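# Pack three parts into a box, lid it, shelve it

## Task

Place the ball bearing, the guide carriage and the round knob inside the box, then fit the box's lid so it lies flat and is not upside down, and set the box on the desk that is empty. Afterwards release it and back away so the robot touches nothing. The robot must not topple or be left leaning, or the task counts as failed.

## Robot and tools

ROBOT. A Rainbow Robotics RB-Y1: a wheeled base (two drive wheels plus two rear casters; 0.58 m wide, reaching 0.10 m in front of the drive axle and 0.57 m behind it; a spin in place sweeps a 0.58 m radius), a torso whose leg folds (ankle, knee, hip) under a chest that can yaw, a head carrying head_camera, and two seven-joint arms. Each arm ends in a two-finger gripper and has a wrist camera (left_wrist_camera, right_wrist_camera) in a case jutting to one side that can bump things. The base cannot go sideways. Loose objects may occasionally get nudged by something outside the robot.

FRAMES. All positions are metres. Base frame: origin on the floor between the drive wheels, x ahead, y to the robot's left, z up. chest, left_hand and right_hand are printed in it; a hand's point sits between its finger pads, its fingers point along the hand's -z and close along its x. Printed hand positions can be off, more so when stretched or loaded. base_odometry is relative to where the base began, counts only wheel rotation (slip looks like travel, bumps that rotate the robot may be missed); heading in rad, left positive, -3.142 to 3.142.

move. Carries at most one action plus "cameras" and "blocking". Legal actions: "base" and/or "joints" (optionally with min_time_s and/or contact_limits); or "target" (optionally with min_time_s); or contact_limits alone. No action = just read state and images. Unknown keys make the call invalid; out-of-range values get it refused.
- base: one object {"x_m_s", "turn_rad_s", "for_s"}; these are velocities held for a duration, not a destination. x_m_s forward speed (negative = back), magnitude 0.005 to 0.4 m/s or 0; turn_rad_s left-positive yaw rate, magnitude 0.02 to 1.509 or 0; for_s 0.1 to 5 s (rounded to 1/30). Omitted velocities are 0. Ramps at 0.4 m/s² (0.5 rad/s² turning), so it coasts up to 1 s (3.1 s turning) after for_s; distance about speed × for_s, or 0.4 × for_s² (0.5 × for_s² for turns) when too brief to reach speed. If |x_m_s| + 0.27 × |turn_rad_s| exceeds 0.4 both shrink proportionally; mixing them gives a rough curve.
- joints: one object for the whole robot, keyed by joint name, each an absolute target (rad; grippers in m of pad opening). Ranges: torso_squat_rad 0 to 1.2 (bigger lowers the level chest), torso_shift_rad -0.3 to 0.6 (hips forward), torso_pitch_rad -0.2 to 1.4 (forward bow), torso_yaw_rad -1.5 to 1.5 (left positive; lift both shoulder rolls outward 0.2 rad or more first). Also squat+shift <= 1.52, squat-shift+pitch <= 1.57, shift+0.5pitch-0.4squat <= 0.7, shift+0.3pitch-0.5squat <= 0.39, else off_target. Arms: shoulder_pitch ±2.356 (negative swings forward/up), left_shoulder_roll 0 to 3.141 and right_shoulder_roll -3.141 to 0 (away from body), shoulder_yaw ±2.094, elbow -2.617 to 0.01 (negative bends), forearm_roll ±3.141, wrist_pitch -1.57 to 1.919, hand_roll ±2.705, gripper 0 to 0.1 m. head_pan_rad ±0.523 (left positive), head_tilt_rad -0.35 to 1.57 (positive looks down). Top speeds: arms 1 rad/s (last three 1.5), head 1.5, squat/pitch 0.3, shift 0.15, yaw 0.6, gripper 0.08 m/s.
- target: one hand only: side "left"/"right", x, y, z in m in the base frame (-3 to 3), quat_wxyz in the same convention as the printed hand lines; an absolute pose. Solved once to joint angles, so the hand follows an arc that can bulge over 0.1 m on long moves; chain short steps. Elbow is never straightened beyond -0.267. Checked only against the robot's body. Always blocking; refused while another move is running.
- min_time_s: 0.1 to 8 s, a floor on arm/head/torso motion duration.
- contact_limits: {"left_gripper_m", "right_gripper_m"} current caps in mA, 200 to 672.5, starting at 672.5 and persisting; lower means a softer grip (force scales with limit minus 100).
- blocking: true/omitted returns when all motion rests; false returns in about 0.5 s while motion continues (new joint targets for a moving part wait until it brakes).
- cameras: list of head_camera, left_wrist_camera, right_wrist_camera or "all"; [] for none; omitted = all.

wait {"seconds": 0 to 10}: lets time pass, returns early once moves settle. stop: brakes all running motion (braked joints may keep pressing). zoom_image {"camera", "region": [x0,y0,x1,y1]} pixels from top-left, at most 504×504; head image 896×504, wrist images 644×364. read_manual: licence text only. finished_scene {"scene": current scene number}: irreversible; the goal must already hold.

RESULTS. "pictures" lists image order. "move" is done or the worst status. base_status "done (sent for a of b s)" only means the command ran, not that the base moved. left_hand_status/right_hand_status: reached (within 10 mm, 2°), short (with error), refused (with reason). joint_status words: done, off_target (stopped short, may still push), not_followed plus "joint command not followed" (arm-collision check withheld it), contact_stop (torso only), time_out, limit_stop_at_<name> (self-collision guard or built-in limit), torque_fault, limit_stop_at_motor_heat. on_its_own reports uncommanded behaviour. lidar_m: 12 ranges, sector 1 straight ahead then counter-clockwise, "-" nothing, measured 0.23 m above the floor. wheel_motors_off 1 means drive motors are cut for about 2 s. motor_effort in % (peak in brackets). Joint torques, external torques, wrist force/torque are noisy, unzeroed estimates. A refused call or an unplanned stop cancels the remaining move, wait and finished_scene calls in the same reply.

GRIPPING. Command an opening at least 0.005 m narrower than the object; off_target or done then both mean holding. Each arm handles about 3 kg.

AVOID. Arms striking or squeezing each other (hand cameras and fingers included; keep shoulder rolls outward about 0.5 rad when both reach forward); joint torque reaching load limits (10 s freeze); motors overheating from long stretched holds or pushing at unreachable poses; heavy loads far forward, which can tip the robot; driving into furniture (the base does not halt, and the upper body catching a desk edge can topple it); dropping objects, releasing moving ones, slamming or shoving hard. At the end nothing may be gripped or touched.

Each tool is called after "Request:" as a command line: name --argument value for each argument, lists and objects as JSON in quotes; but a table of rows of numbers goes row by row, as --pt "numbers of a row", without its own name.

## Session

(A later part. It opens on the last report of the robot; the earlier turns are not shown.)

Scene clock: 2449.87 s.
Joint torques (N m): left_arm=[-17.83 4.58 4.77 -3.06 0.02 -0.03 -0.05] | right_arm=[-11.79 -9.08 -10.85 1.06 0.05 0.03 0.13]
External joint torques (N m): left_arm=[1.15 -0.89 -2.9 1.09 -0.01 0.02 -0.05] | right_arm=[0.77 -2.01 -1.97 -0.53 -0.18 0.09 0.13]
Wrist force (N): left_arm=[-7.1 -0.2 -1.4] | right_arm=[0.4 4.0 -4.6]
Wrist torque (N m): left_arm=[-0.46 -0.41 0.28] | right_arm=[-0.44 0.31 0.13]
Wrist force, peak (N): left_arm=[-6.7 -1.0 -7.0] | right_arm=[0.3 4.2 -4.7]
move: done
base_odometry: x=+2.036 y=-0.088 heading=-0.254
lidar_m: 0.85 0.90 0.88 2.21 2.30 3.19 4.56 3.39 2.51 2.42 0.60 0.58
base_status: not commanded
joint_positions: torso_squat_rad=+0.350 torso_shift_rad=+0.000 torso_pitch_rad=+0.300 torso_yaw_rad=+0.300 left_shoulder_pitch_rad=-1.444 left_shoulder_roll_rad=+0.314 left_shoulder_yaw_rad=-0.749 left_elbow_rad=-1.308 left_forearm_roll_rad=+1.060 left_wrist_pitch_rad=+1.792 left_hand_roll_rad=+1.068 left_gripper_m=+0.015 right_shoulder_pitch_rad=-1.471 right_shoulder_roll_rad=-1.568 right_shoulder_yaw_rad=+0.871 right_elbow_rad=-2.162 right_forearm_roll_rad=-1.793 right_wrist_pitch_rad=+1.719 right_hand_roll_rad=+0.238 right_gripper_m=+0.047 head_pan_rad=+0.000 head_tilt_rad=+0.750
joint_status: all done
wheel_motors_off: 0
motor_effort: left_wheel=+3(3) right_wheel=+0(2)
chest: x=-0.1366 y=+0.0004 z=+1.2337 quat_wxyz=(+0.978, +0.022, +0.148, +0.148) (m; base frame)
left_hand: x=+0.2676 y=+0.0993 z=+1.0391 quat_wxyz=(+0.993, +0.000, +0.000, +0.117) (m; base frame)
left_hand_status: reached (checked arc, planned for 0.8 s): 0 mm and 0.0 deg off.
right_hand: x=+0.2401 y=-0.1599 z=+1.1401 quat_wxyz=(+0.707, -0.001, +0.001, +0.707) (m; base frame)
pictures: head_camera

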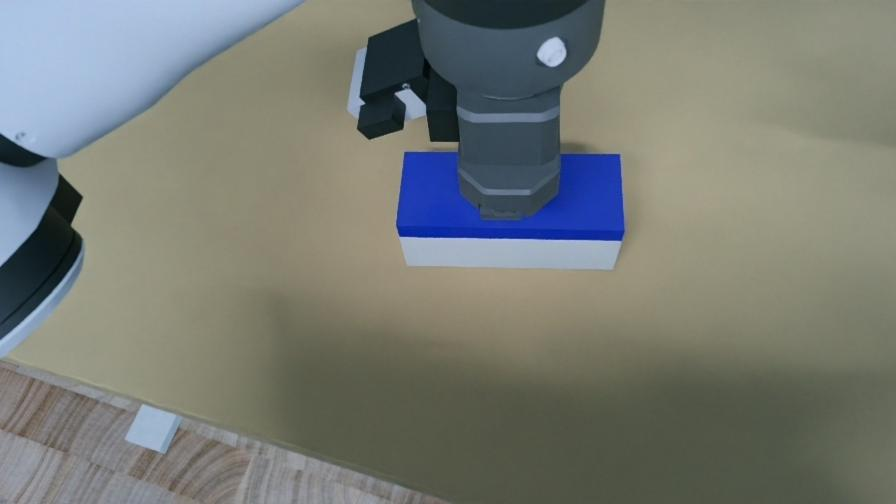

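Request:
move --joints '{"left_gripper_m": 0.034}' --cameras '["head_camera"]'

Request:
move --target '{"side": "left", "x": 0.2676, "y": 0.0993, "z": 1.074, "quat_wxyz": [0.9931, 0, 0, 0.11723]}' --min_time_s 1.5 --cameras '["left_wrist_camera", "head_camera"]'

Scene clock: 2475.80 s.
Joint torques (N m): left_arm=[-18.21 4.54 5.56 -3.56 -0.18 -0.04 -0.32] | right_arm=[-11.75 -9.06 -10.38 1.12 0.1 0.02 0]
External joint torques (N m): left_arm=[0.77 -0.92 -2.11 0.59 -0.21 0.01 -0.32] | right_arm=[0.82 -2 -1.5 -0.46 -0.13 0.08 0]
Wrist force (N): left_arm=[-6.5 -1.4 -6.5] | right_arm=[0.7 3.5 -4.4]
Wrist torque (N m): left_arm=[-0.29 -0.27 0.30] | right_arm=[-0.34 0.36 0.14]
Wrist force, peak (N): left_arm=[-7.1 -0.8 -6.8] | right_arm=[-0.3 4.3 -4.9]
move: done
base_odometry: x=+2.036 y=-0.088 heading=-0.254
lidar_m: 0.85 0.91 0.89 2.20 2.31 3.17 4.56 3.39 2.53 2.43 0.57 0.58
base_status: not commanded
joint_positions: torso_squat_rad=+0.350 torso_shift_rad=+0.000 torso_pitch_rad=+0.300 torso_yaw_rad=+0.300 left_shoulder_pitch_rad=-1.444 left_shoulder_roll_rad=+0.314 left_shoulder_yaw_rad=-0.749 left_elbow_rad=-1.308 left_forearm_roll_rad=+1.060 left_wrist_pitch_rad=+1.792 left_hand_roll_rad=+1.068 left_gripper_m=+0.034 right_shoulder_pitch_rad=-1.471 right_shoulder_roll_rad=-1.568 right_shoulder_yaw_rad=+0.871 right_elbow_rad=-2.162 right_forearm_roll_rad=-1.793 right_wrist_pitch_rad=+1.719 right_hand_roll_rad=+0.238 right_gripper_m=+0.047 head_pan_rad=+0.000 head_tilt_rad=+0.750
joint_status: all done
wheel_motors_off: 0
motor_effort: left_wheel=+3(4) right_wheel=+0(1)
chest: x=-0.1366 y=+0.0004 z=+1.2337 quat_wxyz=(+0.978, +0.022, +0.148, +0.148) (m; base frame)
left_hand: x=+0.2675 y=+0.0994 z=+1.0390 quat_wxyz=(+0.993, +0.000, +0.000, +0.117) (m; base frame)
right_hand: x=+0.2401 y=-0.1599 z=+1.1401 quat_wxyz=(+0.707, -0.001, +0.001, +0.707) (m; base frame)
pictures: head_camera

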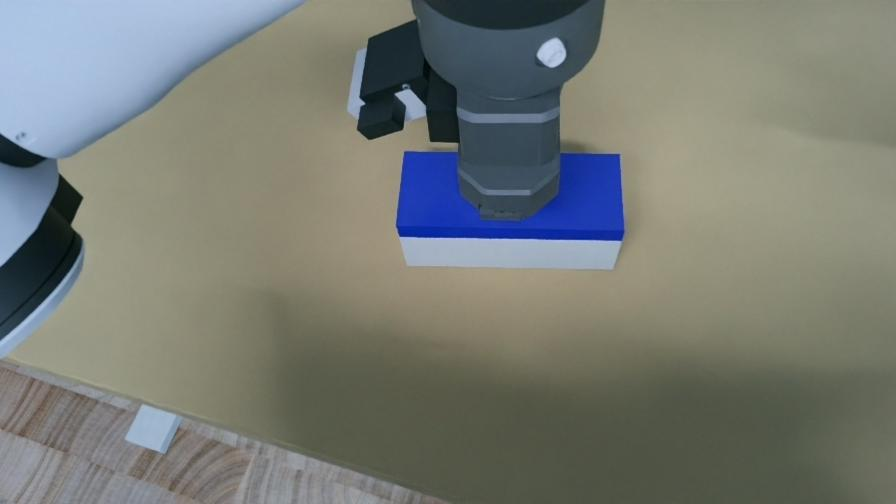

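Scene clock: 2477.63 s.
Joint torques (N m): left_arm=[-20.42 7.52 9.97 -4.42 0.17 0.54 0.11] | right_arm=[-12 -9.29 -10.48 0.96 0.07 0.04 0.14]
External joint torques (N m): left_arm=[-1.28 1.54 2.21 -0.56 0.14 0.58 0.11] | right_arm=[0.56 -2.22 -1.61 -0.62 -0.17 0.1 0.14]
Wrist force (N): left_arm=[-7.3 -1.2 -5.9] | right_arm=[0.5 4.8 -4.9]
Wrist torque (N m): left_arm=[-0.30 -0.36 0.31] | right_arm=[-0.54 0.30 0.14]
Wrist force, peak (N): left_arm=[-7.2 -0.8 -6.4] | right_arm=[0.5 4.8 -4.9]
move: done
base_odometry: x=+2.036 y=-0.088 heading=-0.254
lidar_m: 0.85 0.90 0.87 2.21 2.29 3.18 4.56 3.40 2.51 2.43 0.58 0.60
base_status: not commanded
joint_positions: torso_squat_rad=+0.350 torso_shift_rad=+0.000 torso_pitch_rad=+0.300 torso_yaw_rad=+0.300 left_shoulder_pitch_rad=-1.499 left_shoulder_roll_rad=+0.332 left_shoulder_yaw_rad=-0.707 left_elbow_rad=-1.329 left_forearm_roll_rad=+1.104 left_wrist_pitch_rad=+1.862 left_hand_roll_rad=+1.088 left_gripper_m=+0.034 right_shoulder_pitch_rad=-1.471 right_shoulder_roll_rad=-1.568 right_shoulder_yaw_rad=+0.871 right_elbow_rad=-2.162 right_forearm_roll_rad=-1.793 right_wrist_pitch_rad=+1.719 right_hand_roll_rad=+0.238 right_gripper_m=+0.047 head_pan_rad=+0.000 head_tilt_rad=+0.750
joint_status: all done
wheel_motors_off: 0
motor_effort: left_wheel=+3(4) right_wheel=-1(2)
chest: x=-0.1366 y=+0.0004 z=+1.2337 quat_wxyz=(+0.978, +0.022, +0.148, +0.148) (m; base frame)
left_hand: x=+0.2674 y=+0.0993 z=+1.0736 quat_wxyz=(+0.993, +0.000, +0.000, +0.117) (m; base frame)
left_hand_status: reached (checked arc, planned for 1.5 s): 0 mm and 0.0 deg off.
right_hand: x=+0.2401 y=-0.1599 z=+1.1401 quat_wxyz=(+0.707, -0.001, +0.001, +0.707) (m; base frame)
pictures: head_camera, left_wrist_camera

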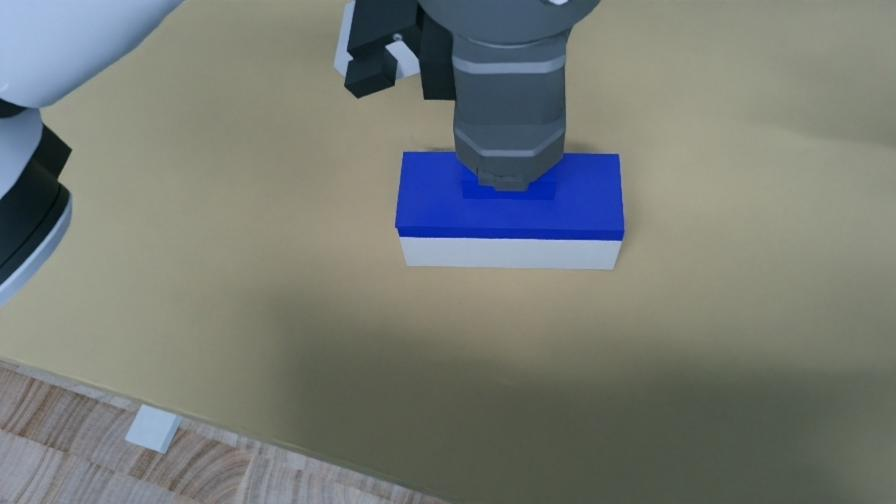

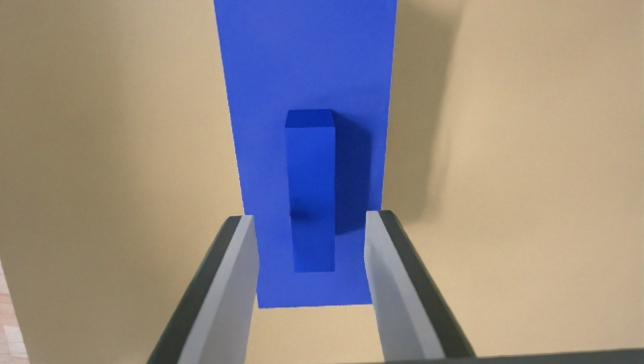

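Request:
zoom_image --camera "head_camera" --region '[385, 140, 640, 285]'

Request:
zoom_image --camera "left_wrist_camera" --region '[190, 0, 430, 330]'

Scaled by 1.976 from the camera's 896x504 image, which has a finer 1280x720 frame.

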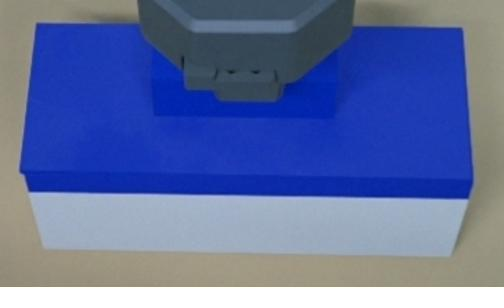

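Scaled by 1.527 from the camera's 644x364 image, which has a finer 1265x715 frame.

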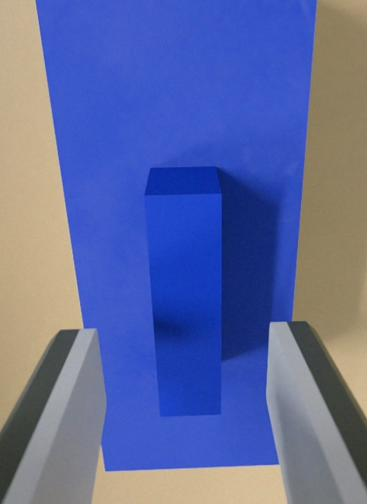

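Request:
move --joints '{"left_gripper_m": 0.1}' --cameras '[]'

Request:
move --target '{"side": "left", "x": 0.2678, "y": 0.0985, "z": 1.03, "quat_wxyz": [0.9931, 0, 0, 0.11723]}' --min_time_s 1.2 --cameras '["left_wrist_camera", "head_camera"]'

Scene clock: 2505.83 s.
Joint torques (N m): left_arm=[-20.97 6.9 10.03 -4.11 0.31 0.52 0.4] | right_arm=[-11.53 -9.21 -10.75 1.04 0 -0.07 0.12]
External joint torques (N m): left_arm=[-1.83 0.93 2.27 -0.26 0.28 0.56 0.4] | right_arm=[1.04 -2.14 -1.88 -0.54 -0.24 0 0.12]
Wrist force (N): left_arm=[-6.6 -1.6 -5.7] | right_arm=[0.5 3.7 -4.4]
Wrist torque (N m): left_arm=[-0.24 -0.27 0.32] | right_arm=[-0.36 0.29 0.13]
Wrist force, peak (N): left_arm=[-7.4 -0.9 -6.4] | right_arm=[0.4 4.3 -4.9]
move: done
base_odometry: x=+2.036 y=-0.088 heading=-0.254
lidar_m: 0.84 0.90 0.88 2.20 2.30 3.18 4.55 3.39 2.52 2.43 0.61 0.58
base_status: not commanded
joint_positions: torso_squat_rad=+0.350 torso_shift_rad=+0.000 torso_pitch_rad=+0.300 torso_yaw_rad=+0.300 left_shoulder_pitch_rad=-1.499 left_shoulder_roll_rad=+0.332 left_shoulder_yaw_rad=-0.707 left_elbow_rad=-1.329 left_forearm_roll_rad=+1.104 left_wrist_pitch_rad=+1.862 left_hand_roll_rad=+1.088 left_gripper_m=+0.099 right_shoulder_pitch_rad=-1.471 right_shoulder_roll_rad=-1.568 right_shoulder_yaw_rad=+0.871 right_elbow_rad=-2.162 right_forearm_roll_rad=-1.793 right_wrist_pitch_rad=+1.719 right_hand_roll_rad=+0.238 right_gripper_m=+0.047 head_pan_rad=+0.000 head_tilt_rad=+0.750
joint_status: all done
wheel_motors_off: 0
motor_effort: left_wheel=+4(4) right_wheel=-1(3)
chest: x=-0.1366 y=+0.0004 z=+1.2337 quat_wxyz=(+0.978, +0.022, +0.148, +0.148) (m; base frame)
left_hand: x=+0.2674 y=+0.0993 z=+1.0736 quat_wxyz=(+0.993, +0.000, +0.000, +0.117) (m; base frame)
right_hand: x=+0.2401 y=-0.1599 z=+1.1401 quat_wxyz=(+0.707, -0.001, +0.001, +0.707) (m; base frame)
pictures: none
No camera images: "cameras" was empty.

Scene clock: 2507.37 s.
Joint torques (N m): left_arm=[-18.26 4.61 5.53 -4.11 -0.08 0.06 -0.27] | right_arm=[-12.08 -9.3 -10.3 1.05 0.12 -0.03 0.19]
External joint torques (N m): left_arm=[0.67 -0.72 -2.09 0.12 -0.11 0.11 -0.27] | right_arm=[0.48 -2.23 -1.43 -0.53 -0.12 0.03 0.19]
Wrist force (N): left_arm=[-6.5 -1.2 -6.1] | right_arm=[0.1 3.9 -4.3]
Wrist torque (N m): left_arm=[-0.29 -0.26 0.34] | right_arm=[-0.41 0.28 0.17]
Wrist force, peak (N): left_arm=[-7.3 -1.5 -6.1] | right_arm=[0.4 4.1 -4.9]
move: done
base_odometry: x=+2.036 y=-0.088 heading=-0.254
lidar_m: 0.85 0.89 0.88 2.20 2.32 3.19 4.56 3.38 2.51 2.43 0.60 0.59
base_status: not commanded
joint_positions: torso_squat_rad=+0.350 torso_shift_rad=+0.000 torso_pitch_rad=+0.300 torso_yaw_rad=+0.300 left_shoulder_pitch_rad=-1.432 left_shoulder_roll_rad=+0.306 left_shoulder_yaw_rad=-0.759 left_elbow_rad=-1.297 left_forearm_roll_rad=+1.047 left_wrist_pitch_rad=+1.773 left_hand_roll_rad=+1.062 left_gripper_m=+0.099 right_shoulder_pitch_rad=-1.471 right_shoulder_roll_rad=-1.568 right_shoulder_yaw_rad=+0.871 right_elbow_rad=-2.162 right_forearm_roll_rad=-1.793 right_wrist_pitch_rad=+1.719 right_hand_roll_rad=+0.238 right_gripper_m=+0.047 head_pan_rad=+0.000 head_tilt_rad=+0.750
joint_status: all done
wheel_motors_off: 0
motor_effort: left_wheel=+2(4) right_wheel=+0(2)
chest: x=-0.1366 y=+0.0004 z=+1.2337 quat_wxyz=(+0.978, +0.022, +0.148, +0.148) (m; base frame)
left_hand: x=+0.2677 y=+0.0987 z=+1.0302 quat_wxyz=(+0.993, +0.000, +0.000, +0.117) (m; base frame)
left_hand_status: reached (checked arc, planned for 1.2 s): 0 mm and 0.0 deg off.
right_hand: x=+0.2401 y=-0.1599 z=+1.1401 quat_wxyz=(+0.707, -0.001, +0.001, +0.707) (m; base frame)
pictures: head_camera, left_wrist_camera

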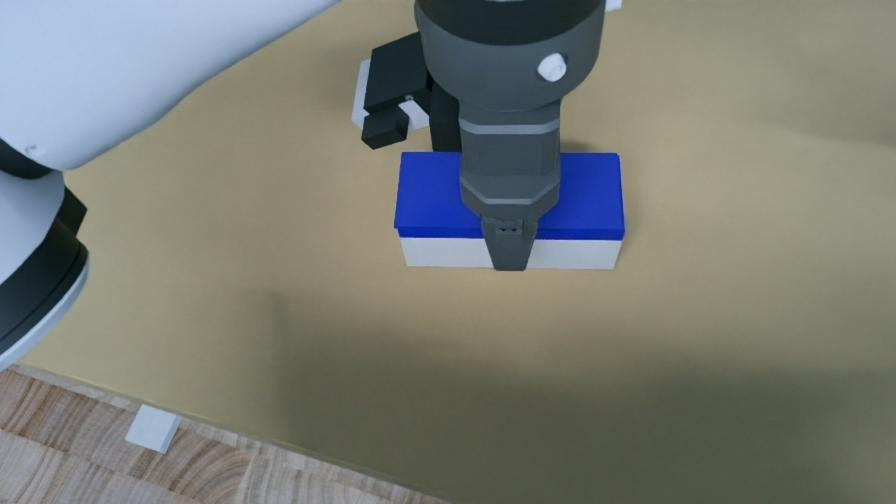

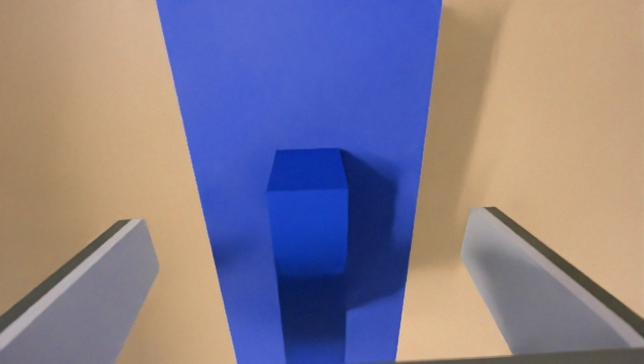

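Request:
move --target '{"side": "left", "x": 0.2677, "y": 0.0985, "z": 1.015, "quat_wxyz": [0.9931, 0, 0, 0.11723]}' --min_time_s 1.0 --cameras '[]'

Request:
move --target '{"side": "left", "x": 0.2677, "y": 0.0985, "z": 1.0085, "quat_wxyz": [0.9931, 0, 0, 0.11723]}' --min_time_s 1.0 --cameras '["left_wrist_camera", "head_camera"]'

Scene clock: 2520.23 s.
Joint torques (N m): left_arm=[-18.26 3.7 5.27 -4.21 -0.24 0.06 -0.14] | right_arm=[-11.52 -9.1 -10.76 1 0.16 -0.03 0.19]
External joint torques (N m): left_arm=[0.59 -1.41 -2.27 0.14 -0.28 0.11 -0.14] | right_arm=[1.04 -2.03 -1.88 -0.58 -0.08 0.04 0.19]
Wrist force (N): left_arm=[-6.8 -1.2 -6.1] | right_arm=[0.6 3.6 -4.3]
Wrist torque (N m): left_arm=[-0.27 -0.35 0.31] | right_arm=[-0.37 0.31 0.10]
Wrist force, peak (N): left_arm=[-7.2 -0.7 -6.4] | right_arm=[0.6 4.5 -4.7]
move: done
base_odometry: x=+2.036 y=-0.088 heading=-0.254
lidar_m: 0.86 0.91 0.88 2.20 2.30 3.18 4.55 3.40 2.51 2.42 0.60 0.59
base_status: not commanded
joint_positions: torso_squat_rad=+0.350 torso_shift_rad=+0.000 torso_pitch_rad=+0.300 torso_yaw_rad=+0.300 left_shoulder_pitch_rad=-1.411 left_shoulder_roll_rad=+0.297 left_shoulder_yaw_rad=-0.776 left_elbow_rad=-1.282 left_forearm_roll_rad=+1.029 left_wrist_pitch_rad=+1.743 left_hand_roll_rad=+1.052 left_gripper_m=+0.099 right_shoulder_pitch_rad=-1.471 right_shoulder_roll_rad=-1.568 right_shoulder_yaw_rad=+0.871 right_elbow_rad=-2.162 right_forearm_roll_rad=-1.793 right_wrist_pitch_rad=+1.719 right_hand_roll_rad=+0.238 right_gripper_m=+0.047 head_pan_rad=+0.000 head_tilt_rad=+0.750
joint_status: all done
wheel_motors_off: 0
motor_effort: left_wheel=+3(4) right_wheel=-2(2)
chest: x=-0.1366 y=+0.0004 z=+1.2337 quat_wxyz=(+0.978, +0.022, +0.148, +0.148) (m; base frame)
left_hand: x=+0.2672 y=+0.0987 z=+1.0156 quat_wxyz=(+0.993, +0.000, +0.000, +0.117) (m; base frame)
left_hand_status: reached (checked arc, planned for 1.0 s): 1 mm and 0.0 deg off.
right_hand: x=+0.2401 y=-0.1599 z=+1.1401 quat_wxyz=(+0.707, -0.001, +0.001, +0.707) (m; base frame)
pictures: none
No camera images: "cameras" was empty.

Scene clock: 2521.57 s.
Joint torques (N m): left_arm=[-18.07 4.15 5.45 -4.09 -0.23 0.01 -0.21] | right_arm=[-11.67 -9.07 -10.52 1.01 0.04 0.09 0.04]
External joint torques (N m): left_arm=[0.77 -0.87 -2.03 0.3 -0.26 0.06 -0.21] | right_arm=[0.9 -2 -1.64 -0.58 -0.2 0.15 0.04]
Wrist force (N): left_arm=[-6.6 -0.9 -5.8] | right_arm=[0.8 4.2 -4.4]
Wrist torque (N m): left_arm=[-0.35 -0.27 0.30] | right_arm=[-0.41 0.33 0.15]
Wrist force, peak (N): left_arm=[-6.8 -1.6 -6.4] | right_arm=[0.4 4.1 -4.6]
move: done
base_odometry: x=+2.036 y=-0.088 heading=-0.254
lidar_m: 0.86 0.90 0.89 2.21 2.30 3.18 4.56 3.40 2.50 2.43 0.60 0.59
base_status: not commanded
joint_positions: torso_squat_rad=+0.350 torso_shift_rad=+0.000 torso_pitch_rad=+0.300 torso_yaw_rad=+0.300 left_shoulder_pitch_rad=-1.403 left_shoulder_roll_rad=+0.291 left_shoulder_yaw_rad=-0.784 left_elbow_rad=-1.269 left_forearm_roll_rad=+1.021 left_wrist_pitch_rad=+1.727 left_hand_roll_rad=+1.045 left_gripper_m=+0.099 right_shoulder_pitch_rad=-1.471 right_shoulder_roll_rad=-1.568 right_shoulder_yaw_rad=+0.871 right_elbow_rad=-2.162 right_forearm_roll_rad=-1.793 right_wrist_pitch_rad=+1.719 right_hand_roll_rad=+0.238 right_gripper_m=+0.047 head_pan_rad=+0.000 head_tilt_rad=+0.750
joint_status: all done
wheel_motors_off: 0
motor_effort: left_wheel=+3(4) right_wheel=+0(2)
chest: x=-0.1366 y=+0.0004 z=+1.2337 quat_wxyz=(+0.978, +0.022, +0.148, +0.148) (m; base frame)
left_hand: x=+0.2676 y=+0.0986 z=+1.0088 quat_wxyz=(+0.993, +0.000, +0.000, +0.117) (m; base frame)
left_hand_status: reached (checked arc, planned for 1.0 s): 0 mm and 0.0 deg off.
right_hand: x=+0.2401 y=-0.1599 z=+1.1401 quat_wxyz=(+0.707, -0.001, +0.001, +0.707) (m; base frame)
pictures: head_camera, left_wrist_camera

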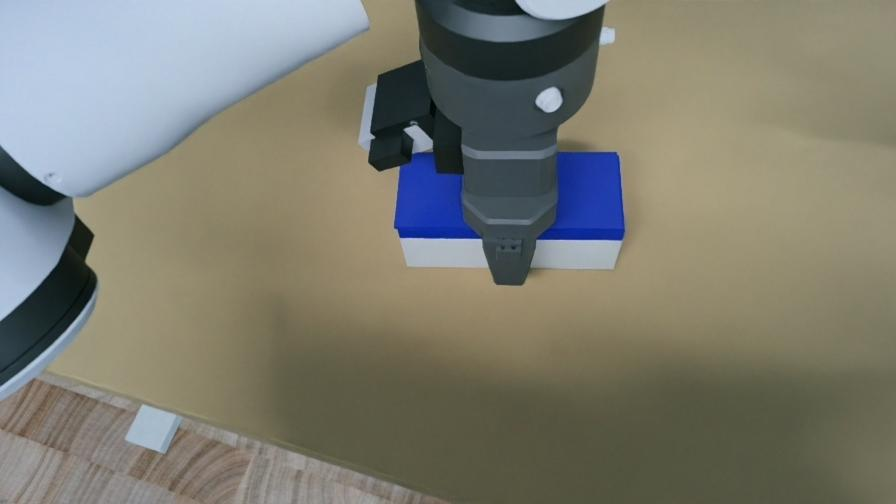

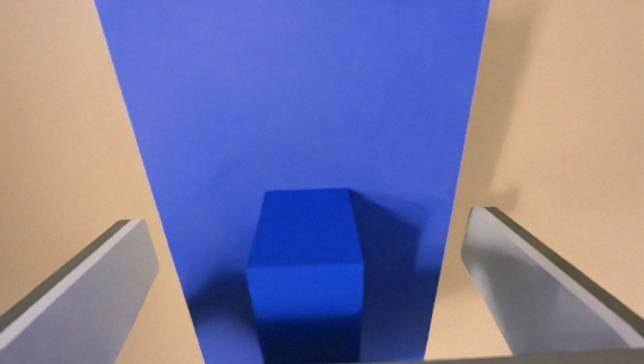

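Request:
move --joints '{"left_gripper_m": 0.048}' --cameras '["left_wrist_camera", "head_camera"]'

Scene clock: 2532.73 s.
Joint torques (N m): left_arm=[-18.18 3.81 5.35 -3.82 0.11 -0.07 -0.11] | right_arm=[-11.74 -9 -10.55 1.13 -0.02 -0.17 0.15]
External joint torques (N m): left_arm=[0.65 -1.22 -2.13 0.58 0.08 -0.02 -0.11] | right_arm=[0.82 -1.93 -1.67 -0.45 -0.26 -0.1 0.15]
Wrist force (N): left_arm=[-6.9 -1.3 -5.5] | right_arm=[0.6 3.7 -4.2]
Wrist torque (N m): left_arm=[-0.26 -0.41 0.29] | right_arm=[-0.40 0.34 0.13]
Wrist force, peak (N): left_arm=[-6.9 -1.1 -6.4] | right_arm=[0.2 3.7 -5.4]
move: off_target
base_odometry: x=+2.036 y=-0.088 heading=-0.254
lidar_m: 0.86 0.90 0.88 2.21 2.30 3.20 4.56 3.40 2.51 2.43 0.61 0.59
base_status: not commanded
joint_positions: torso_squat_rad=+0.350 torso_shift_rad=+0.000 torso_pitch_rad=+0.300 torso_yaw_rad=+0.300 left_shoulder_pitch_rad=-1.403 left_shoulder_roll_rad=+0.291 left_shoulder_yaw_rad=-0.784 left_elbow_rad=-1.269 left_forearm_roll_rad=+1.021 left_wrist_pitch_rad=+1.727 left_hand_roll_rad=+1.045 left_gripper_m=+0.059 right_shoulder_pitch_rad=-1.471 right_shoulder_roll_rad=-1.568 right_shoulder_yaw_rad=+0.871 right_elbow_rad=-2.162 right_forearm_roll_rad=-1.793 right_wrist_pitch_rad=+1.719 right_hand_roll_rad=+0.238 right_gripper_m=+0.047 head_pan_rad=+0.000 head_tilt_rad=+0.750
joint_status: left_gripper_m off_target (ended at +0.059, target +0.048)
wheel_motors_off: 0
motor_effort: left_wheel=+3(4) right_wheel=+0(2)
chest: x=-0.1366 y=+0.0004 z=+1.2337 quat_wxyz=(+0.978, +0.022, +0.148, +0.148) (m; base frame)
left_hand: x=+0.2676 y=+0.0986 z=+1.0088 quat_wxyz=(+0.993, +0.000, +0.000, +0.117) (m; base frame)
right_hand: x=+0.2401 y=-0.1599 z=+1.1401 quat_wxyz=(+0.707, -0.001, +0.001, +0.707) (m; base frame)
pictures: head_camera, left_wrist_camera

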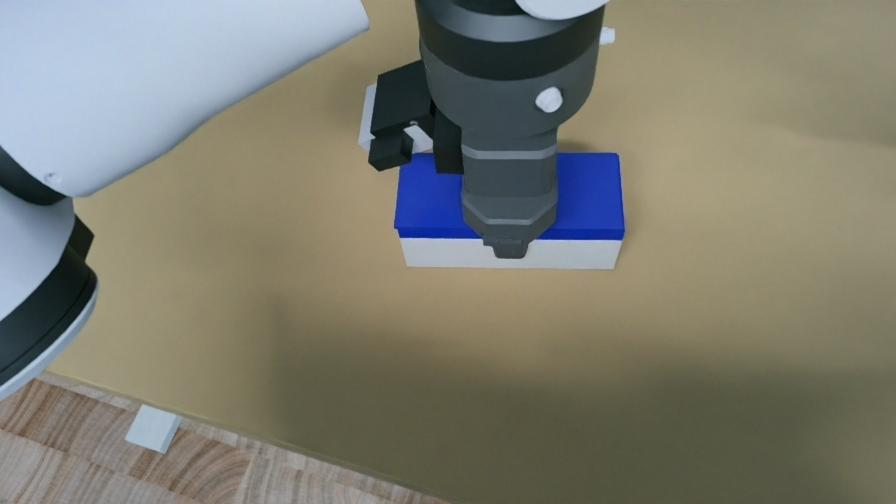

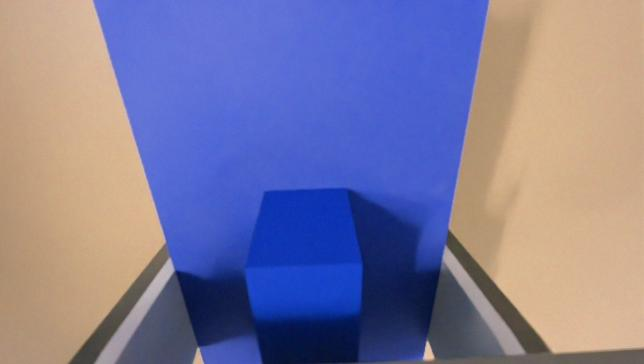

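Request:
move --target '{"side": "left", "x": 0.2676, "y": 0.0986, "z": 1.02, "quat_wxyz": [0.9931, 0, 0, 0.11723]}' --min_time_s 1.5 --cameras '["left_wrist_camera", "head_camera"]'

Scene clock: 2541.27 s.
Joint torques (N m): left_arm=[-22.18 6.69 9.94 -5.15 0.37 0.5 0.29] | right_arm=[-12.01 -9.24 -10.4 0.98 0.21 -0.03 0.17]
External joint torques (N m): left_arm=[-3.29 1.52 2.39 -0.84 0.34 0.55 0.29] | right_arm=[0.55 -2.17 -1.52 -0.6 -0.03 0.03 0.17]
Wrist force (N): left_arm=[-6.6 -1.4 -9.9] | right_arm=[1.2 3.7 -4.1]
Wrist torque (N m): left_arm=[-0.24 -0.31 0.33] | right_arm=[-0.37 0.42 0.13]
Wrist force, peak (N): left_arm=[-6.7 -0.6 -10.5] | right_arm=[0.3 4.5 -4.9]
move: done
base_odometry: x=+2.036 y=-0.088 heading=-0.254
lidar_m: 0.84 0.91 0.88 2.20 2.30 3.21 4.57 3.40 2.51 2.43 0.61 0.59
base_status: not commanded
joint_positions: torso_squat_rad=+0.350 torso_shift_rad=+0.000 torso_pitch_rad=+0.300 torso_yaw_rad=+0.300 left_shoulder_pitch_rad=-1.417 left_shoulder_roll_rad=+0.298 left_shoulder_yaw_rad=-0.772 left_elbow_rad=-1.283 left_forearm_roll_rad=+1.034 left_wrist_pitch_rad=+1.751 left_hand_roll_rad=+1.053 left_gripper_m=+0.059 right_shoulder_pitch_rad=-1.471 right_shoulder_roll_rad=-1.568 right_shoulder_yaw_rad=+0.871 right_elbow_rad=-2.162 right_forearm_roll_rad=-1.793 right_wrist_pitch_rad=+1.719 right_hand_roll_rad=+0.238 right_gripper_m=+0.047 head_pan_rad=+0.000 head_tilt_rad=+0.750
joint_status: all done
wheel_motors_off: 0
motor_effort: left_wheel=+3(4) right_wheel=+0(2)
chest: x=-0.1366 y=+0.0004 z=+1.2337 quat_wxyz=(+0.978, +0.022, +0.148, +0.148) (m; base frame)
left_hand: x=+0.2674 y=+0.0986 z=+1.0192 quat_wxyz=(+0.993, +0.000, +0.001, +0.117) (m; base frame)
left_hand_status: reached (checked arc, planned for 1.5 s): 1 mm and 0.1 deg off.
right_hand: x=+0.2401 y=-0.1599 z=+1.1401 quat_wxyz=(+0.707, -0.001, +0.001, +0.707) (m; base frame)
pictures: head_camera, left_wrist_camera

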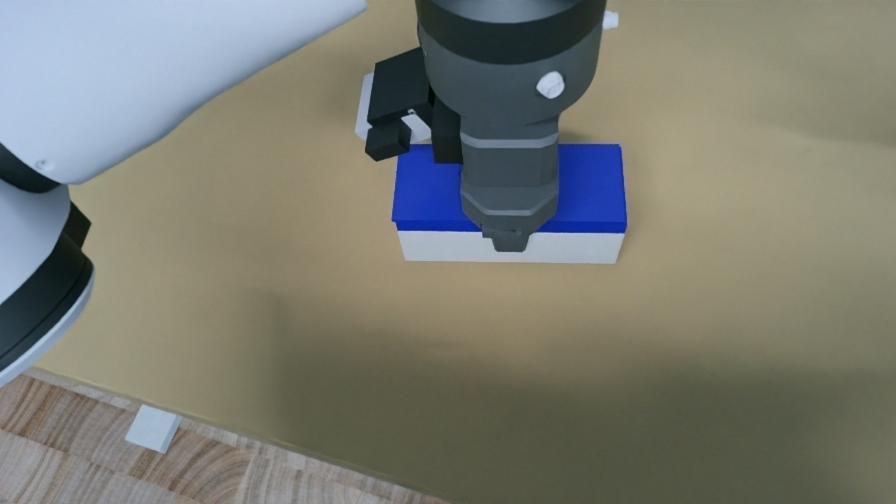

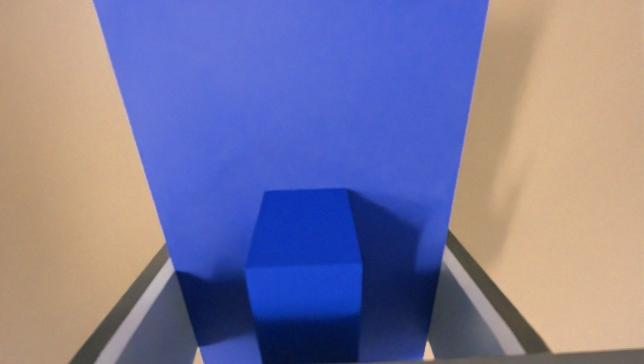

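Request:
move --target '{"side": "left", "x": 0.2676, "y": 0.0986, "z": 1.085, "quat_wxyz": [0.9931, 0, 0, 0.11723]}' --min_time_s 2.0 --cameras '["left_wrist_camera", "head_camera"]'

Scene clock: 2549.20 s.
Joint torques (N m): left_arm=[-22.36 8.32 9.9 -4.96 0.23 0.4 0.26] | right_arm=[-11.68 -9.29 -10.5 0.92 0.17 -0.02 0.07]
External joint torques (N m): left_arm=[-3.17 2.19 2.15 -1.19 0.19 0.45 0.26] | right_arm=[0.89 -2.22 -1.63 -0.66 -0.07 0.05 0.07]
Wrist force (N): left_arm=[-6.4 -0.8 -9.8] | right_arm=[0.2 3.7 -4.5]
Wrist torque (N m): left_arm=[-0.32 -0.30 0.30] | right_arm=[-0.38 0.25 0.17]
Wrist force, peak (N): left_arm=[-7.3 -1.0 -10.2] | right_arm=[0.1 3.7 -5.4]
move: done
base_odometry: x=+2.036 y=-0.088 heading=-0.254
lidar_m: 0.85 0.91 0.88 2.20 2.31 3.18 4.56 3.41 2.51 2.42 0.60 0.59
base_status: not commanded
joint_positions: torso_squat_rad=+0.350 torso_shift_rad=+0.000 torso_pitch_rad=+0.300 torso_yaw_rad=+0.300 left_shoulder_pitch_rad=-1.518 left_shoulder_roll_rad=+0.335 left_shoulder_yaw_rad=-0.694 left_elbow_rad=-1.330 left_forearm_roll_rad=+1.116 left_wrist_pitch_rad=+1.883 left_hand_roll_rad=+1.094 left_gripper_m=+0.059 right_shoulder_pitch_rad=-1.471 right_shoulder_roll_rad=-1.568 right_shoulder_yaw_rad=+0.871 right_elbow_rad=-2.162 right_forearm_roll_rad=-1.793 right_wrist_pitch_rad=+1.719 right_hand_roll_rad=+0.238 right_gripper_m=+0.047 head_pan_rad=+0.000 head_tilt_rad=+0.750
joint_status: all done
wheel_motors_off: 0
motor_effort: left_wheel=+3(4) right_wheel=+1(2)
chest: x=-0.1366 y=+0.0004 z=+1.2337 quat_wxyz=(+0.978, +0.022, +0.148, +0.148) (m; base frame)
left_hand: x=+0.2675 y=+0.0986 z=+1.0843 quat_wxyz=(+0.993, +0.000, +0.001, +0.117) (m; base frame)
left_hand_status: reached (checked arc, planned for 2.0 s): 1 mm and 0.1 deg off.
right_hand: x=+0.2401 y=-0.1599 z=+1.1401 quat_wxyz=(+0.707, -0.001, +0.001, +0.707) (m; base frame)
pictures: head_camera, left_wrist_camera

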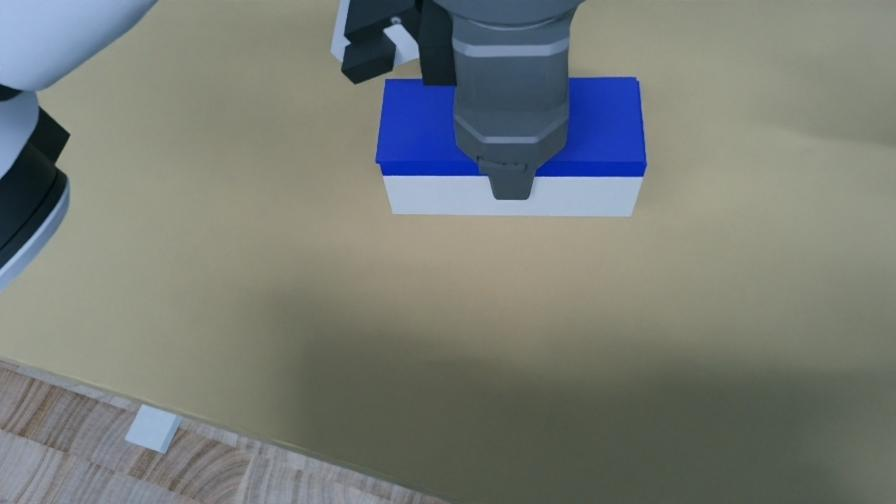

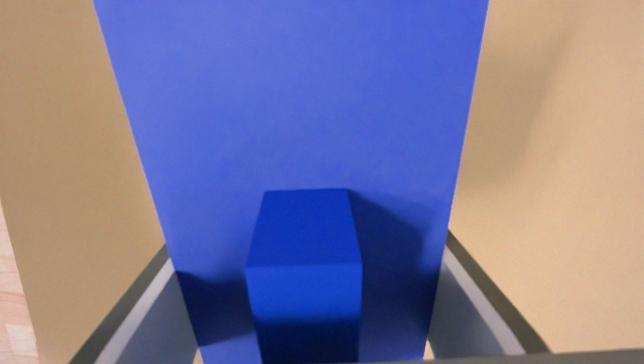

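Request:
move --base '{"x_m_s": -0.2, "for_s": 3.0}' --cameras '["head_camera"]'

Scene clock: 2578.20 s.
Joint torques (N m): left_arm=[-21.89 7.57 10.2 -4.29 -0.02 0.17 0.26] | right_arm=[-11.93 -9.21 -10.04 1.2 0.16 -0.05 0.14]
External joint torques (N m): left_arm=[-2.7 1.45 2.44 -0.52 -0.06 0.21 0.26] | right_arm=[0.63 -2.14 -1.16 -0.38 -0.08 0.01 0.14]
Wrist force (N): left_arm=[-6.7 -1.0 -10.3] | right_arm=[0.0 3.9 -4.9]
Wrist torque (N m): left_arm=[-0.27 -0.34 0.33] | right_arm=[-0.38 0.29 0.15]
Wrist force, peak (N): left_arm=[-7.0 -0.8 -10.6] | right_arm=[0.4 4.0 -5.0]
move: done
base_odometry: x=+1.455 y=+0.062 heading=-0.253
lidar_m: 1.44 1.28 2.09 2.22 2.32 3.21 3.97 3.39 2.51 2.42 2.05 1.10
base_status: done (sent for 3 of 3 s)
joint_positions: torso_squat_rad=+0.350 torso_shift_rad=+0.000 torso_pitch_rad=+0.300 torso_yaw_rad=+0.300 left_shoulder_pitch_rad=-1.518 left_shoulder_roll_rad=+0.335 left_shoulder_yaw_rad=-0.694 left_elbow_rad=-1.331 left_forearm_roll_rad=+1.116 left_wrist_pitch_rad=+1.883 left_hand_roll_rad=+1.094 left_gripper_m=+0.059 right_shoulder_pitch_rad=-1.471 right_shoulder_roll_rad=-1.568 right_shoulder_yaw_rad=+0.871 right_elbow_rad=-2.162 right_forearm_roll_rad=-1.793 right_wrist_pitch_rad=+1.719 right_hand_roll_rad=+0.238 right_gripper_m=+0.047 head_pan_rad=+0.000 head_tilt_rad=+0.750
joint_status: not commanded
wheel_motors_off: 0
motor_effort: left_wheel=+4(27) right_wheel=-4(18)
chest: x=-0.1365 y=+0.0004 z=+1.2337 quat_wxyz=(+0.978, +0.022, +0.148, +0.148) (m; base frame)
left_hand: x=+0.2675 y=+0.0986 z=+1.0843 quat_wxyz=(+0.993, +0.000, +0.001, +0.117) (m; base frame)
right_hand: x=+0.2401 y=-0.1599 z=+1.1400 quat_wxyz=(+0.707, -0.001, +0.001, +0.707) (m; base frame)
pictures: head_camera

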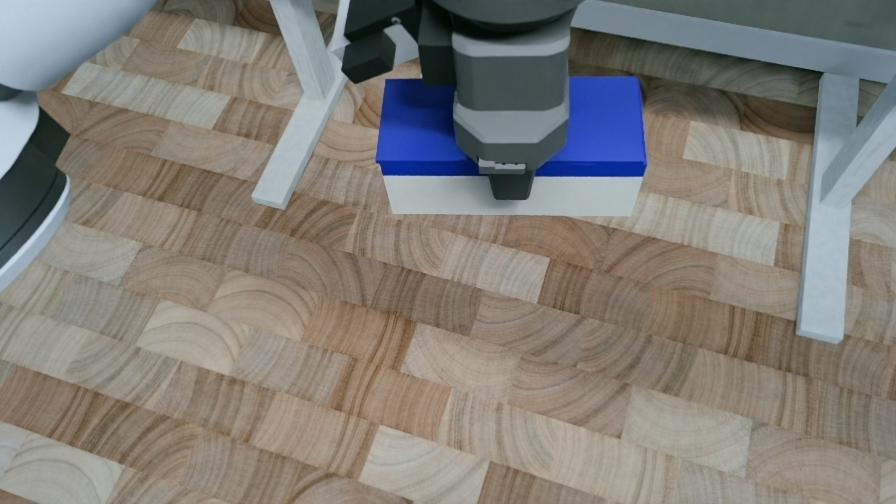

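Request:
move --base '{"turn_rad_s": -0.6157, "for_s": 5.0}' --joints '{"head_tilt_rad": 0.35}' --cameras '["head_camera"]'

Scene clock: 2592.13 s.
Joint torques (N m): left_arm=[-21.78 7.48 10.14 -4.28 0.03 0.2 0.33] | right_arm=[-12.09 -9.57 -10.36 1.22 0.09 0.01 0.13]
External joint torques (N m): left_arm=[-2.59 1.36 2.38 -0.51 0 0.25 0.33] | right_arm=[0.47 -2.5 -1.49 -0.36 -0.15 0.07 0.14]
Wrist force (N): left_arm=[-6.3 -1.0 -9.9] | right_arm=[0.3 3.5 -4.3]
Wrist torque (N m): left_arm=[-0.27 -0.27 0.31] | right_arm=[-0.37 0.27 0.17]
Wrist force, peak (N): left_arm=[-7.2 -1.2 -10.7] | right_arm=[0.6 4.3 -4.8]
move: done
base_odometry: x=+1.455 y=+0.062 heading=+2.952
lidar_m: 3.97 3.19 2.47 2.41 1.94 1.10 1.45 1.29 2.28 2.22 2.36 3.42
base_status: done (sent for 5 of 5 s)
joint_positions: torso_squat_rad=+0.350 torso_shift_rad=+0.000 torso_pitch_rad=+0.300 torso_yaw_rad=+0.300 left_shoulder_pitch_rad=-1.518 left_shoulder_roll_rad=+0.335 left_shoulder_yaw_rad=-0.694 left_elbow_rad=-1.331 left_forearm_roll_rad=+1.116 left_wrist_pitch_rad=+1.883 left_hand_roll_rad=+1.094 left_gripper_m=+0.059 right_shoulder_pitch_rad=-1.471 right_shoulder_roll_rad=-1.568 right_shoulder_yaw_rad=+0.871 right_elbow_rad=-2.162 right_forearm_roll_rad=-1.793 right_wrist_pitch_rad=+1.719 right_hand_roll_rad=+0.238 right_gripper_m=+0.047 head_pan_rad=+0.000 head_tilt_rad=+0.350
joint_status: all done
wheel_motors_off: 0
motor_effort: left_wheel=+6(22) right_wheel=+2(25)
chest: x=-0.1365 y=+0.0004 z=+1.2337 quat_wxyz=(+0.978, +0.022, +0.148, +0.148) (m; base frame)
left_hand: x=+0.2676 y=+0.0986 z=+1.0843 quat_wxyz=(+0.993, +0.000, +0.001, +0.117) (m; base frame)
right_hand: x=+0.2401 y=-0.1599 z=+1.1400 quat_wxyz=(+0.707, -0.001, +0.001, +0.707) (m; base frame)
pictures: head_camera

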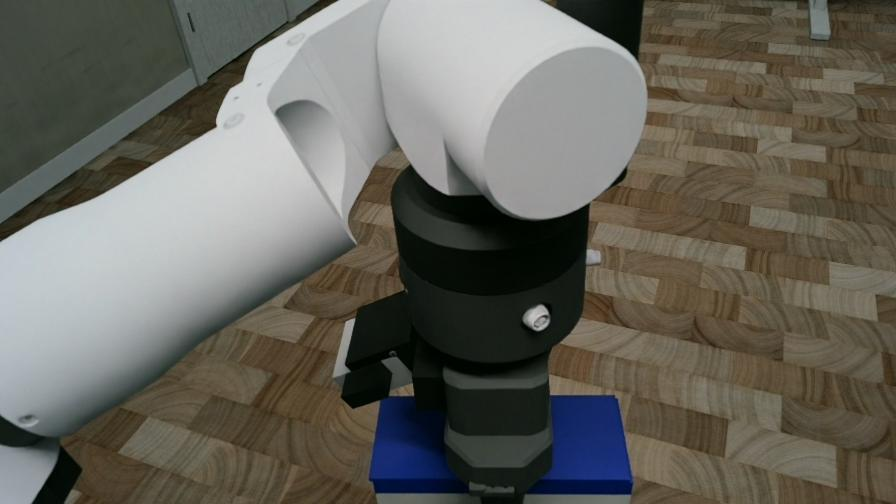

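Request:
move --base '{"x_m_s": 0.35, "for_s": 5.0}' --joints '{"head_tilt_rad": 0.3, "head_pan_rad": -0.45}' --cameras '["head_camera"]'

Scene clock: 2608.33 s.
Joint torques (N m): left_arm=[-21.78 7.54 9.5 -4.29 -0.14 0.16 0.5] | right_arm=[-12.5 -9.03 -10.23 1.46 0.12 -0.09 0.17]
External joint torques (N m): left_arm=[-2.59 1.42 1.75 -0.52 -0.18 0.21 0.5] | right_arm=[0.06 -1.96 -1.36 -0.12 -0.12 -0.03 0.17]
Wrist force (N): left_arm=[-6.6 -1.1 -9.4] | right_arm=[0.4 4.0 -4.2]
Wrist torque (N m): left_arm=[-0.26 -0.32 0.30] | right_arm=[-0.41 0.29 0.13]
Wrist force, peak (N): left_arm=[-6.5 -0.6 -10.9] | right_arm=[0.1 4.7 -4.4]
move: done
base_odometry: x=-0.263 y=+0.393 heading=+2.952
lidar_m: 2.29 2.31 2.31 2.28 2.43 3.26 2.78 2.93 2.40 2.36 2.50 2.26
base_status: done (sent for 5 of 5 s)
joint_positions: torso_squat_rad=+0.350 torso_shift_rad=+0.000 torso_pitch_rad=+0.300 torso_yaw_rad=+0.300 left_shoulder_pitch_rad=-1.518 left_shoulder_roll_rad=+0.335 left_shoulder_yaw_rad=-0.694 left_elbow_rad=-1.331 left_forearm_roll_rad=+1.116 left_wrist_pitch_rad=+1.883 left_hand_roll_rad=+1.094 left_gripper_m=+0.059 right_shoulder_pitch_rad=-1.471 right_shoulder_roll_rad=-1.568 right_shoulder_yaw_rad=+0.871 right_elbow_rad=-2.162 right_forearm_roll_rad=-1.793 right_wrist_pitch_rad=+1.719 right_hand_roll_rad=+0.238 right_gripper_m=+0.047 head_pan_rad=-0.450 head_tilt_rad=+0.300
joint_status: all done
wheel_motors_off: 0
motor_effort: left_wheel=-1(26) right_wheel=+2(33)
chest: x=-0.1364 y=+0.0004 z=+1.2336 quat_wxyz=(+0.978, +0.022, +0.148, +0.148) (m; base frame)
left_hand: x=+0.2677 y=+0.0986 z=+1.0842 quat_wxyz=(+0.993, +0.000, +0.001, +0.117) (m; base frame)
right_hand: x=+0.2402 y=-0.1599 z=+1.1399 quat_wxyz=(+0.707, -0.001, +0.001, +0.707) (m; base frame)
pictures: head_camera

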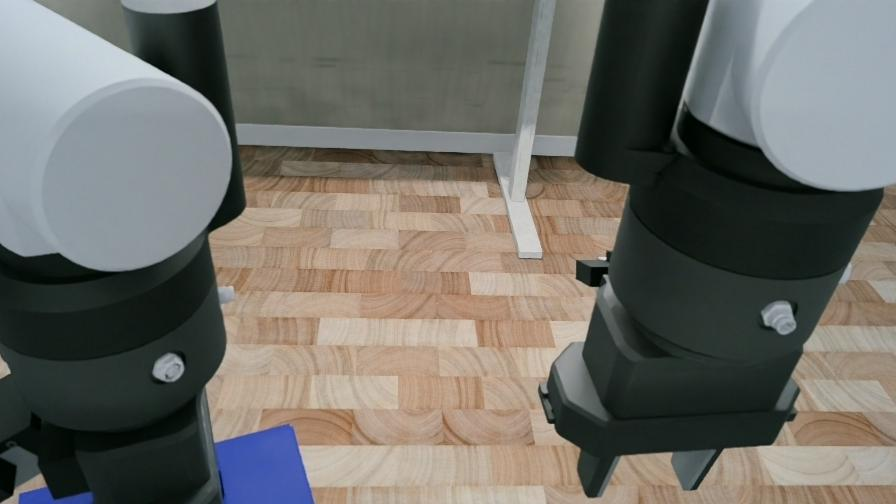

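Request:
move --joints '{"head_tilt_rad": 0.0, "head_pan_rad": -0.3}' --cameras '["head_camera"]'

Scene clock: 2614.87 s.
Joint torques (N m): left_arm=[-21.31 7.17 9.26 -3.9 0.26 0.19 0.25] | right_arm=[-12.38 -8.99 -10.11 1.21 0.15 0.11 0.1]
External joint torques (N m): left_arm=[-2.12 1.05 1.5 -0.13 0.22 0.23 0.25] | right_arm=[0.19 -1.91 -1.23 -0.36 -0.08 0.17 0.1]
Wrist force (N): left_arm=[-5.9 -1.3 -9.6] | right_arm=[0.4 3.6 -4.0]
Wrist torque (N m): left_arm=[-0.24 -0.27 0.31] | right_arm=[-0.38 0.31 0.14]
Wrist force, peak (N): left_arm=[-7.3 -1.1 -10.3] | right_arm=[0.6 4.4 -4.7]
move: done
base_odometry: x=-0.263 y=+0.393 heading=+2.952
lidar_m: 2.31 2.31 2.32 2.28 2.41 3.26 2.78 2.92 2.40 2.35 2.51 2.25
base_status: not commanded
joint_positions: torso_squat_rad=+0.350 torso_shift_rad=+0.000 torso_pitch_rad=+0.300 torso_yaw_rad=+0.300 left_shoulder_pitch_rad=-1.518 left_shoulder_roll_rad=+0.335 left_shoulder_yaw_rad=-0.694 left_elbow_rad=-1.331 left_forearm_roll_rad=+1.116 left_wrist_pitch_rad=+1.883 left_hand_roll_rad=+1.094 left_gripper_m=+0.059 right_shoulder_pitch_rad=-1.471 right_shoulder_roll_rad=-1.568 right_shoulder_yaw_rad=+0.871 right_elbow_rad=-2.162 right_forearm_roll_rad=-1.793 right_wrist_pitch_rad=+1.719 right_hand_roll_rad=+0.238 right_gripper_m=+0.047 head_pan_rad=-0.300 head_tilt_rad=+0.000
joint_status: all done
wheel_motors_off: 0
motor_effort: left_wheel=-1(2) right_wheel=+4(4)
chest: x=-0.1364 y=+0.0004 z=+1.2336 quat_wxyz=(+0.978, +0.022, +0.148, +0.148) (m; base frame)
left_hand: x=+0.2677 y=+0.0986 z=+1.0842 quat_wxyz=(+0.993, +0.000, +0.001, +0.117) (m; base frame)
right_hand: x=+0.2402 y=-0.1599 z=+1.1399 quat_wxyz=(+0.707, -0.001, +0.001, +0.707) (m; base frame)
pictures: head_camera

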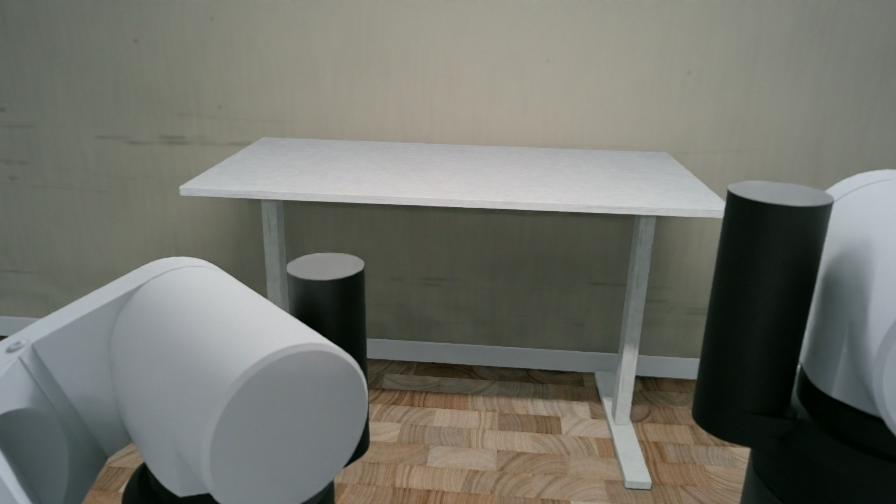

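Request:
move --base '{"x_m_s": 0.3, "for_s": 3.0}' --cameras '["head_camera"]'

Scene clock: 2657.50 s.
Joint torques (N m): left_arm=[-21.19 7.17 9.89 -4.42 0.14 0.43 0.4] | right_arm=[-12.23 -9.33 -9.95 1.35 0.1 -0.09 0.19]
External joint torques (N m): left_arm=[-2 1.05 2.13 -0.64 0.11 0.48 0.4] | right_arm=[0.33 -2.26 -1.08 -0.23 -0.14 -0.03 0.19]
Wrist force (N): left_arm=[-6.7 -1.2 -10.1] | right_arm=[0.9 3.9 -4.4]
Wrist torque (N m): left_arm=[-0.26 -0.35 0.31] | right_arm=[-0.36 0.34 0.16]
Wrist force, peak (N): left_arm=[-7.5 -1.1 -10.3] | right_arm=[1.1 4.7 -4.5]
move: done
base_odometry: x=-1.147 y=+0.562 heading=+2.952
lidar_m: 1.75 1.43 2.24 2.19 2.34 3.42 3.66 3.20 2.48 2.42 2.33 1.41
base_status: done (sent for 3 of 3 s)
joint_positions: torso_squat_rad=+0.350 torso_shift_rad=+0.000 torso_pitch_rad=+0.300 torso_yaw_rad=+0.300 left_shoulder_pitch_rad=-1.518 left_shoulder_roll_rad=+0.335 left_shoulder_yaw_rad=-0.694 left_elbow_rad=-1.330 left_forearm_roll_rad=+1.116 left_wrist_pitch_rad=+1.883 left_hand_roll_rad=+1.094 left_gripper_m=+0.059 right_shoulder_pitch_rad=-1.471 right_shoulder_roll_rad=-1.568 right_shoulder_yaw_rad=+0.871 right_elbow_rad=-2.162 right_forearm_roll_rad=-1.793 right_wrist_pitch_rad=+1.719 right_hand_roll_rad=+0.238 right_gripper_m=+0.047 head_pan_rad=-0.300 head_tilt_rad=+0.000
joint_status: not commanded
wheel_motors_off: 0
motor_effort: left_wheel=-2(15) right_wheel=+0(29)
chest: x=-0.1363 y=+0.0004 z=+1.2336 quat_wxyz=(+0.978, +0.022, +0.148, +0.148) (m; base frame)
left_hand: x=+0.2678 y=+0.0986 z=+1.0842 quat_wxyz=(+0.993, +0.000, +0.001, +0.117) (m; base frame)
right_hand: x=+0.2403 y=-0.1599 z=+1.1398 quat_wxyz=(+0.707, -0.001, +0.001, +0.707) (m; base frame)
pictures: head_camera

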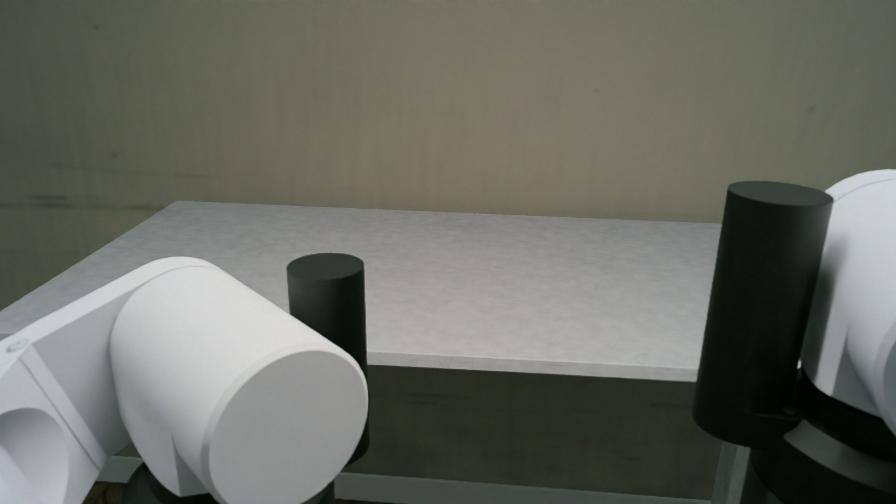

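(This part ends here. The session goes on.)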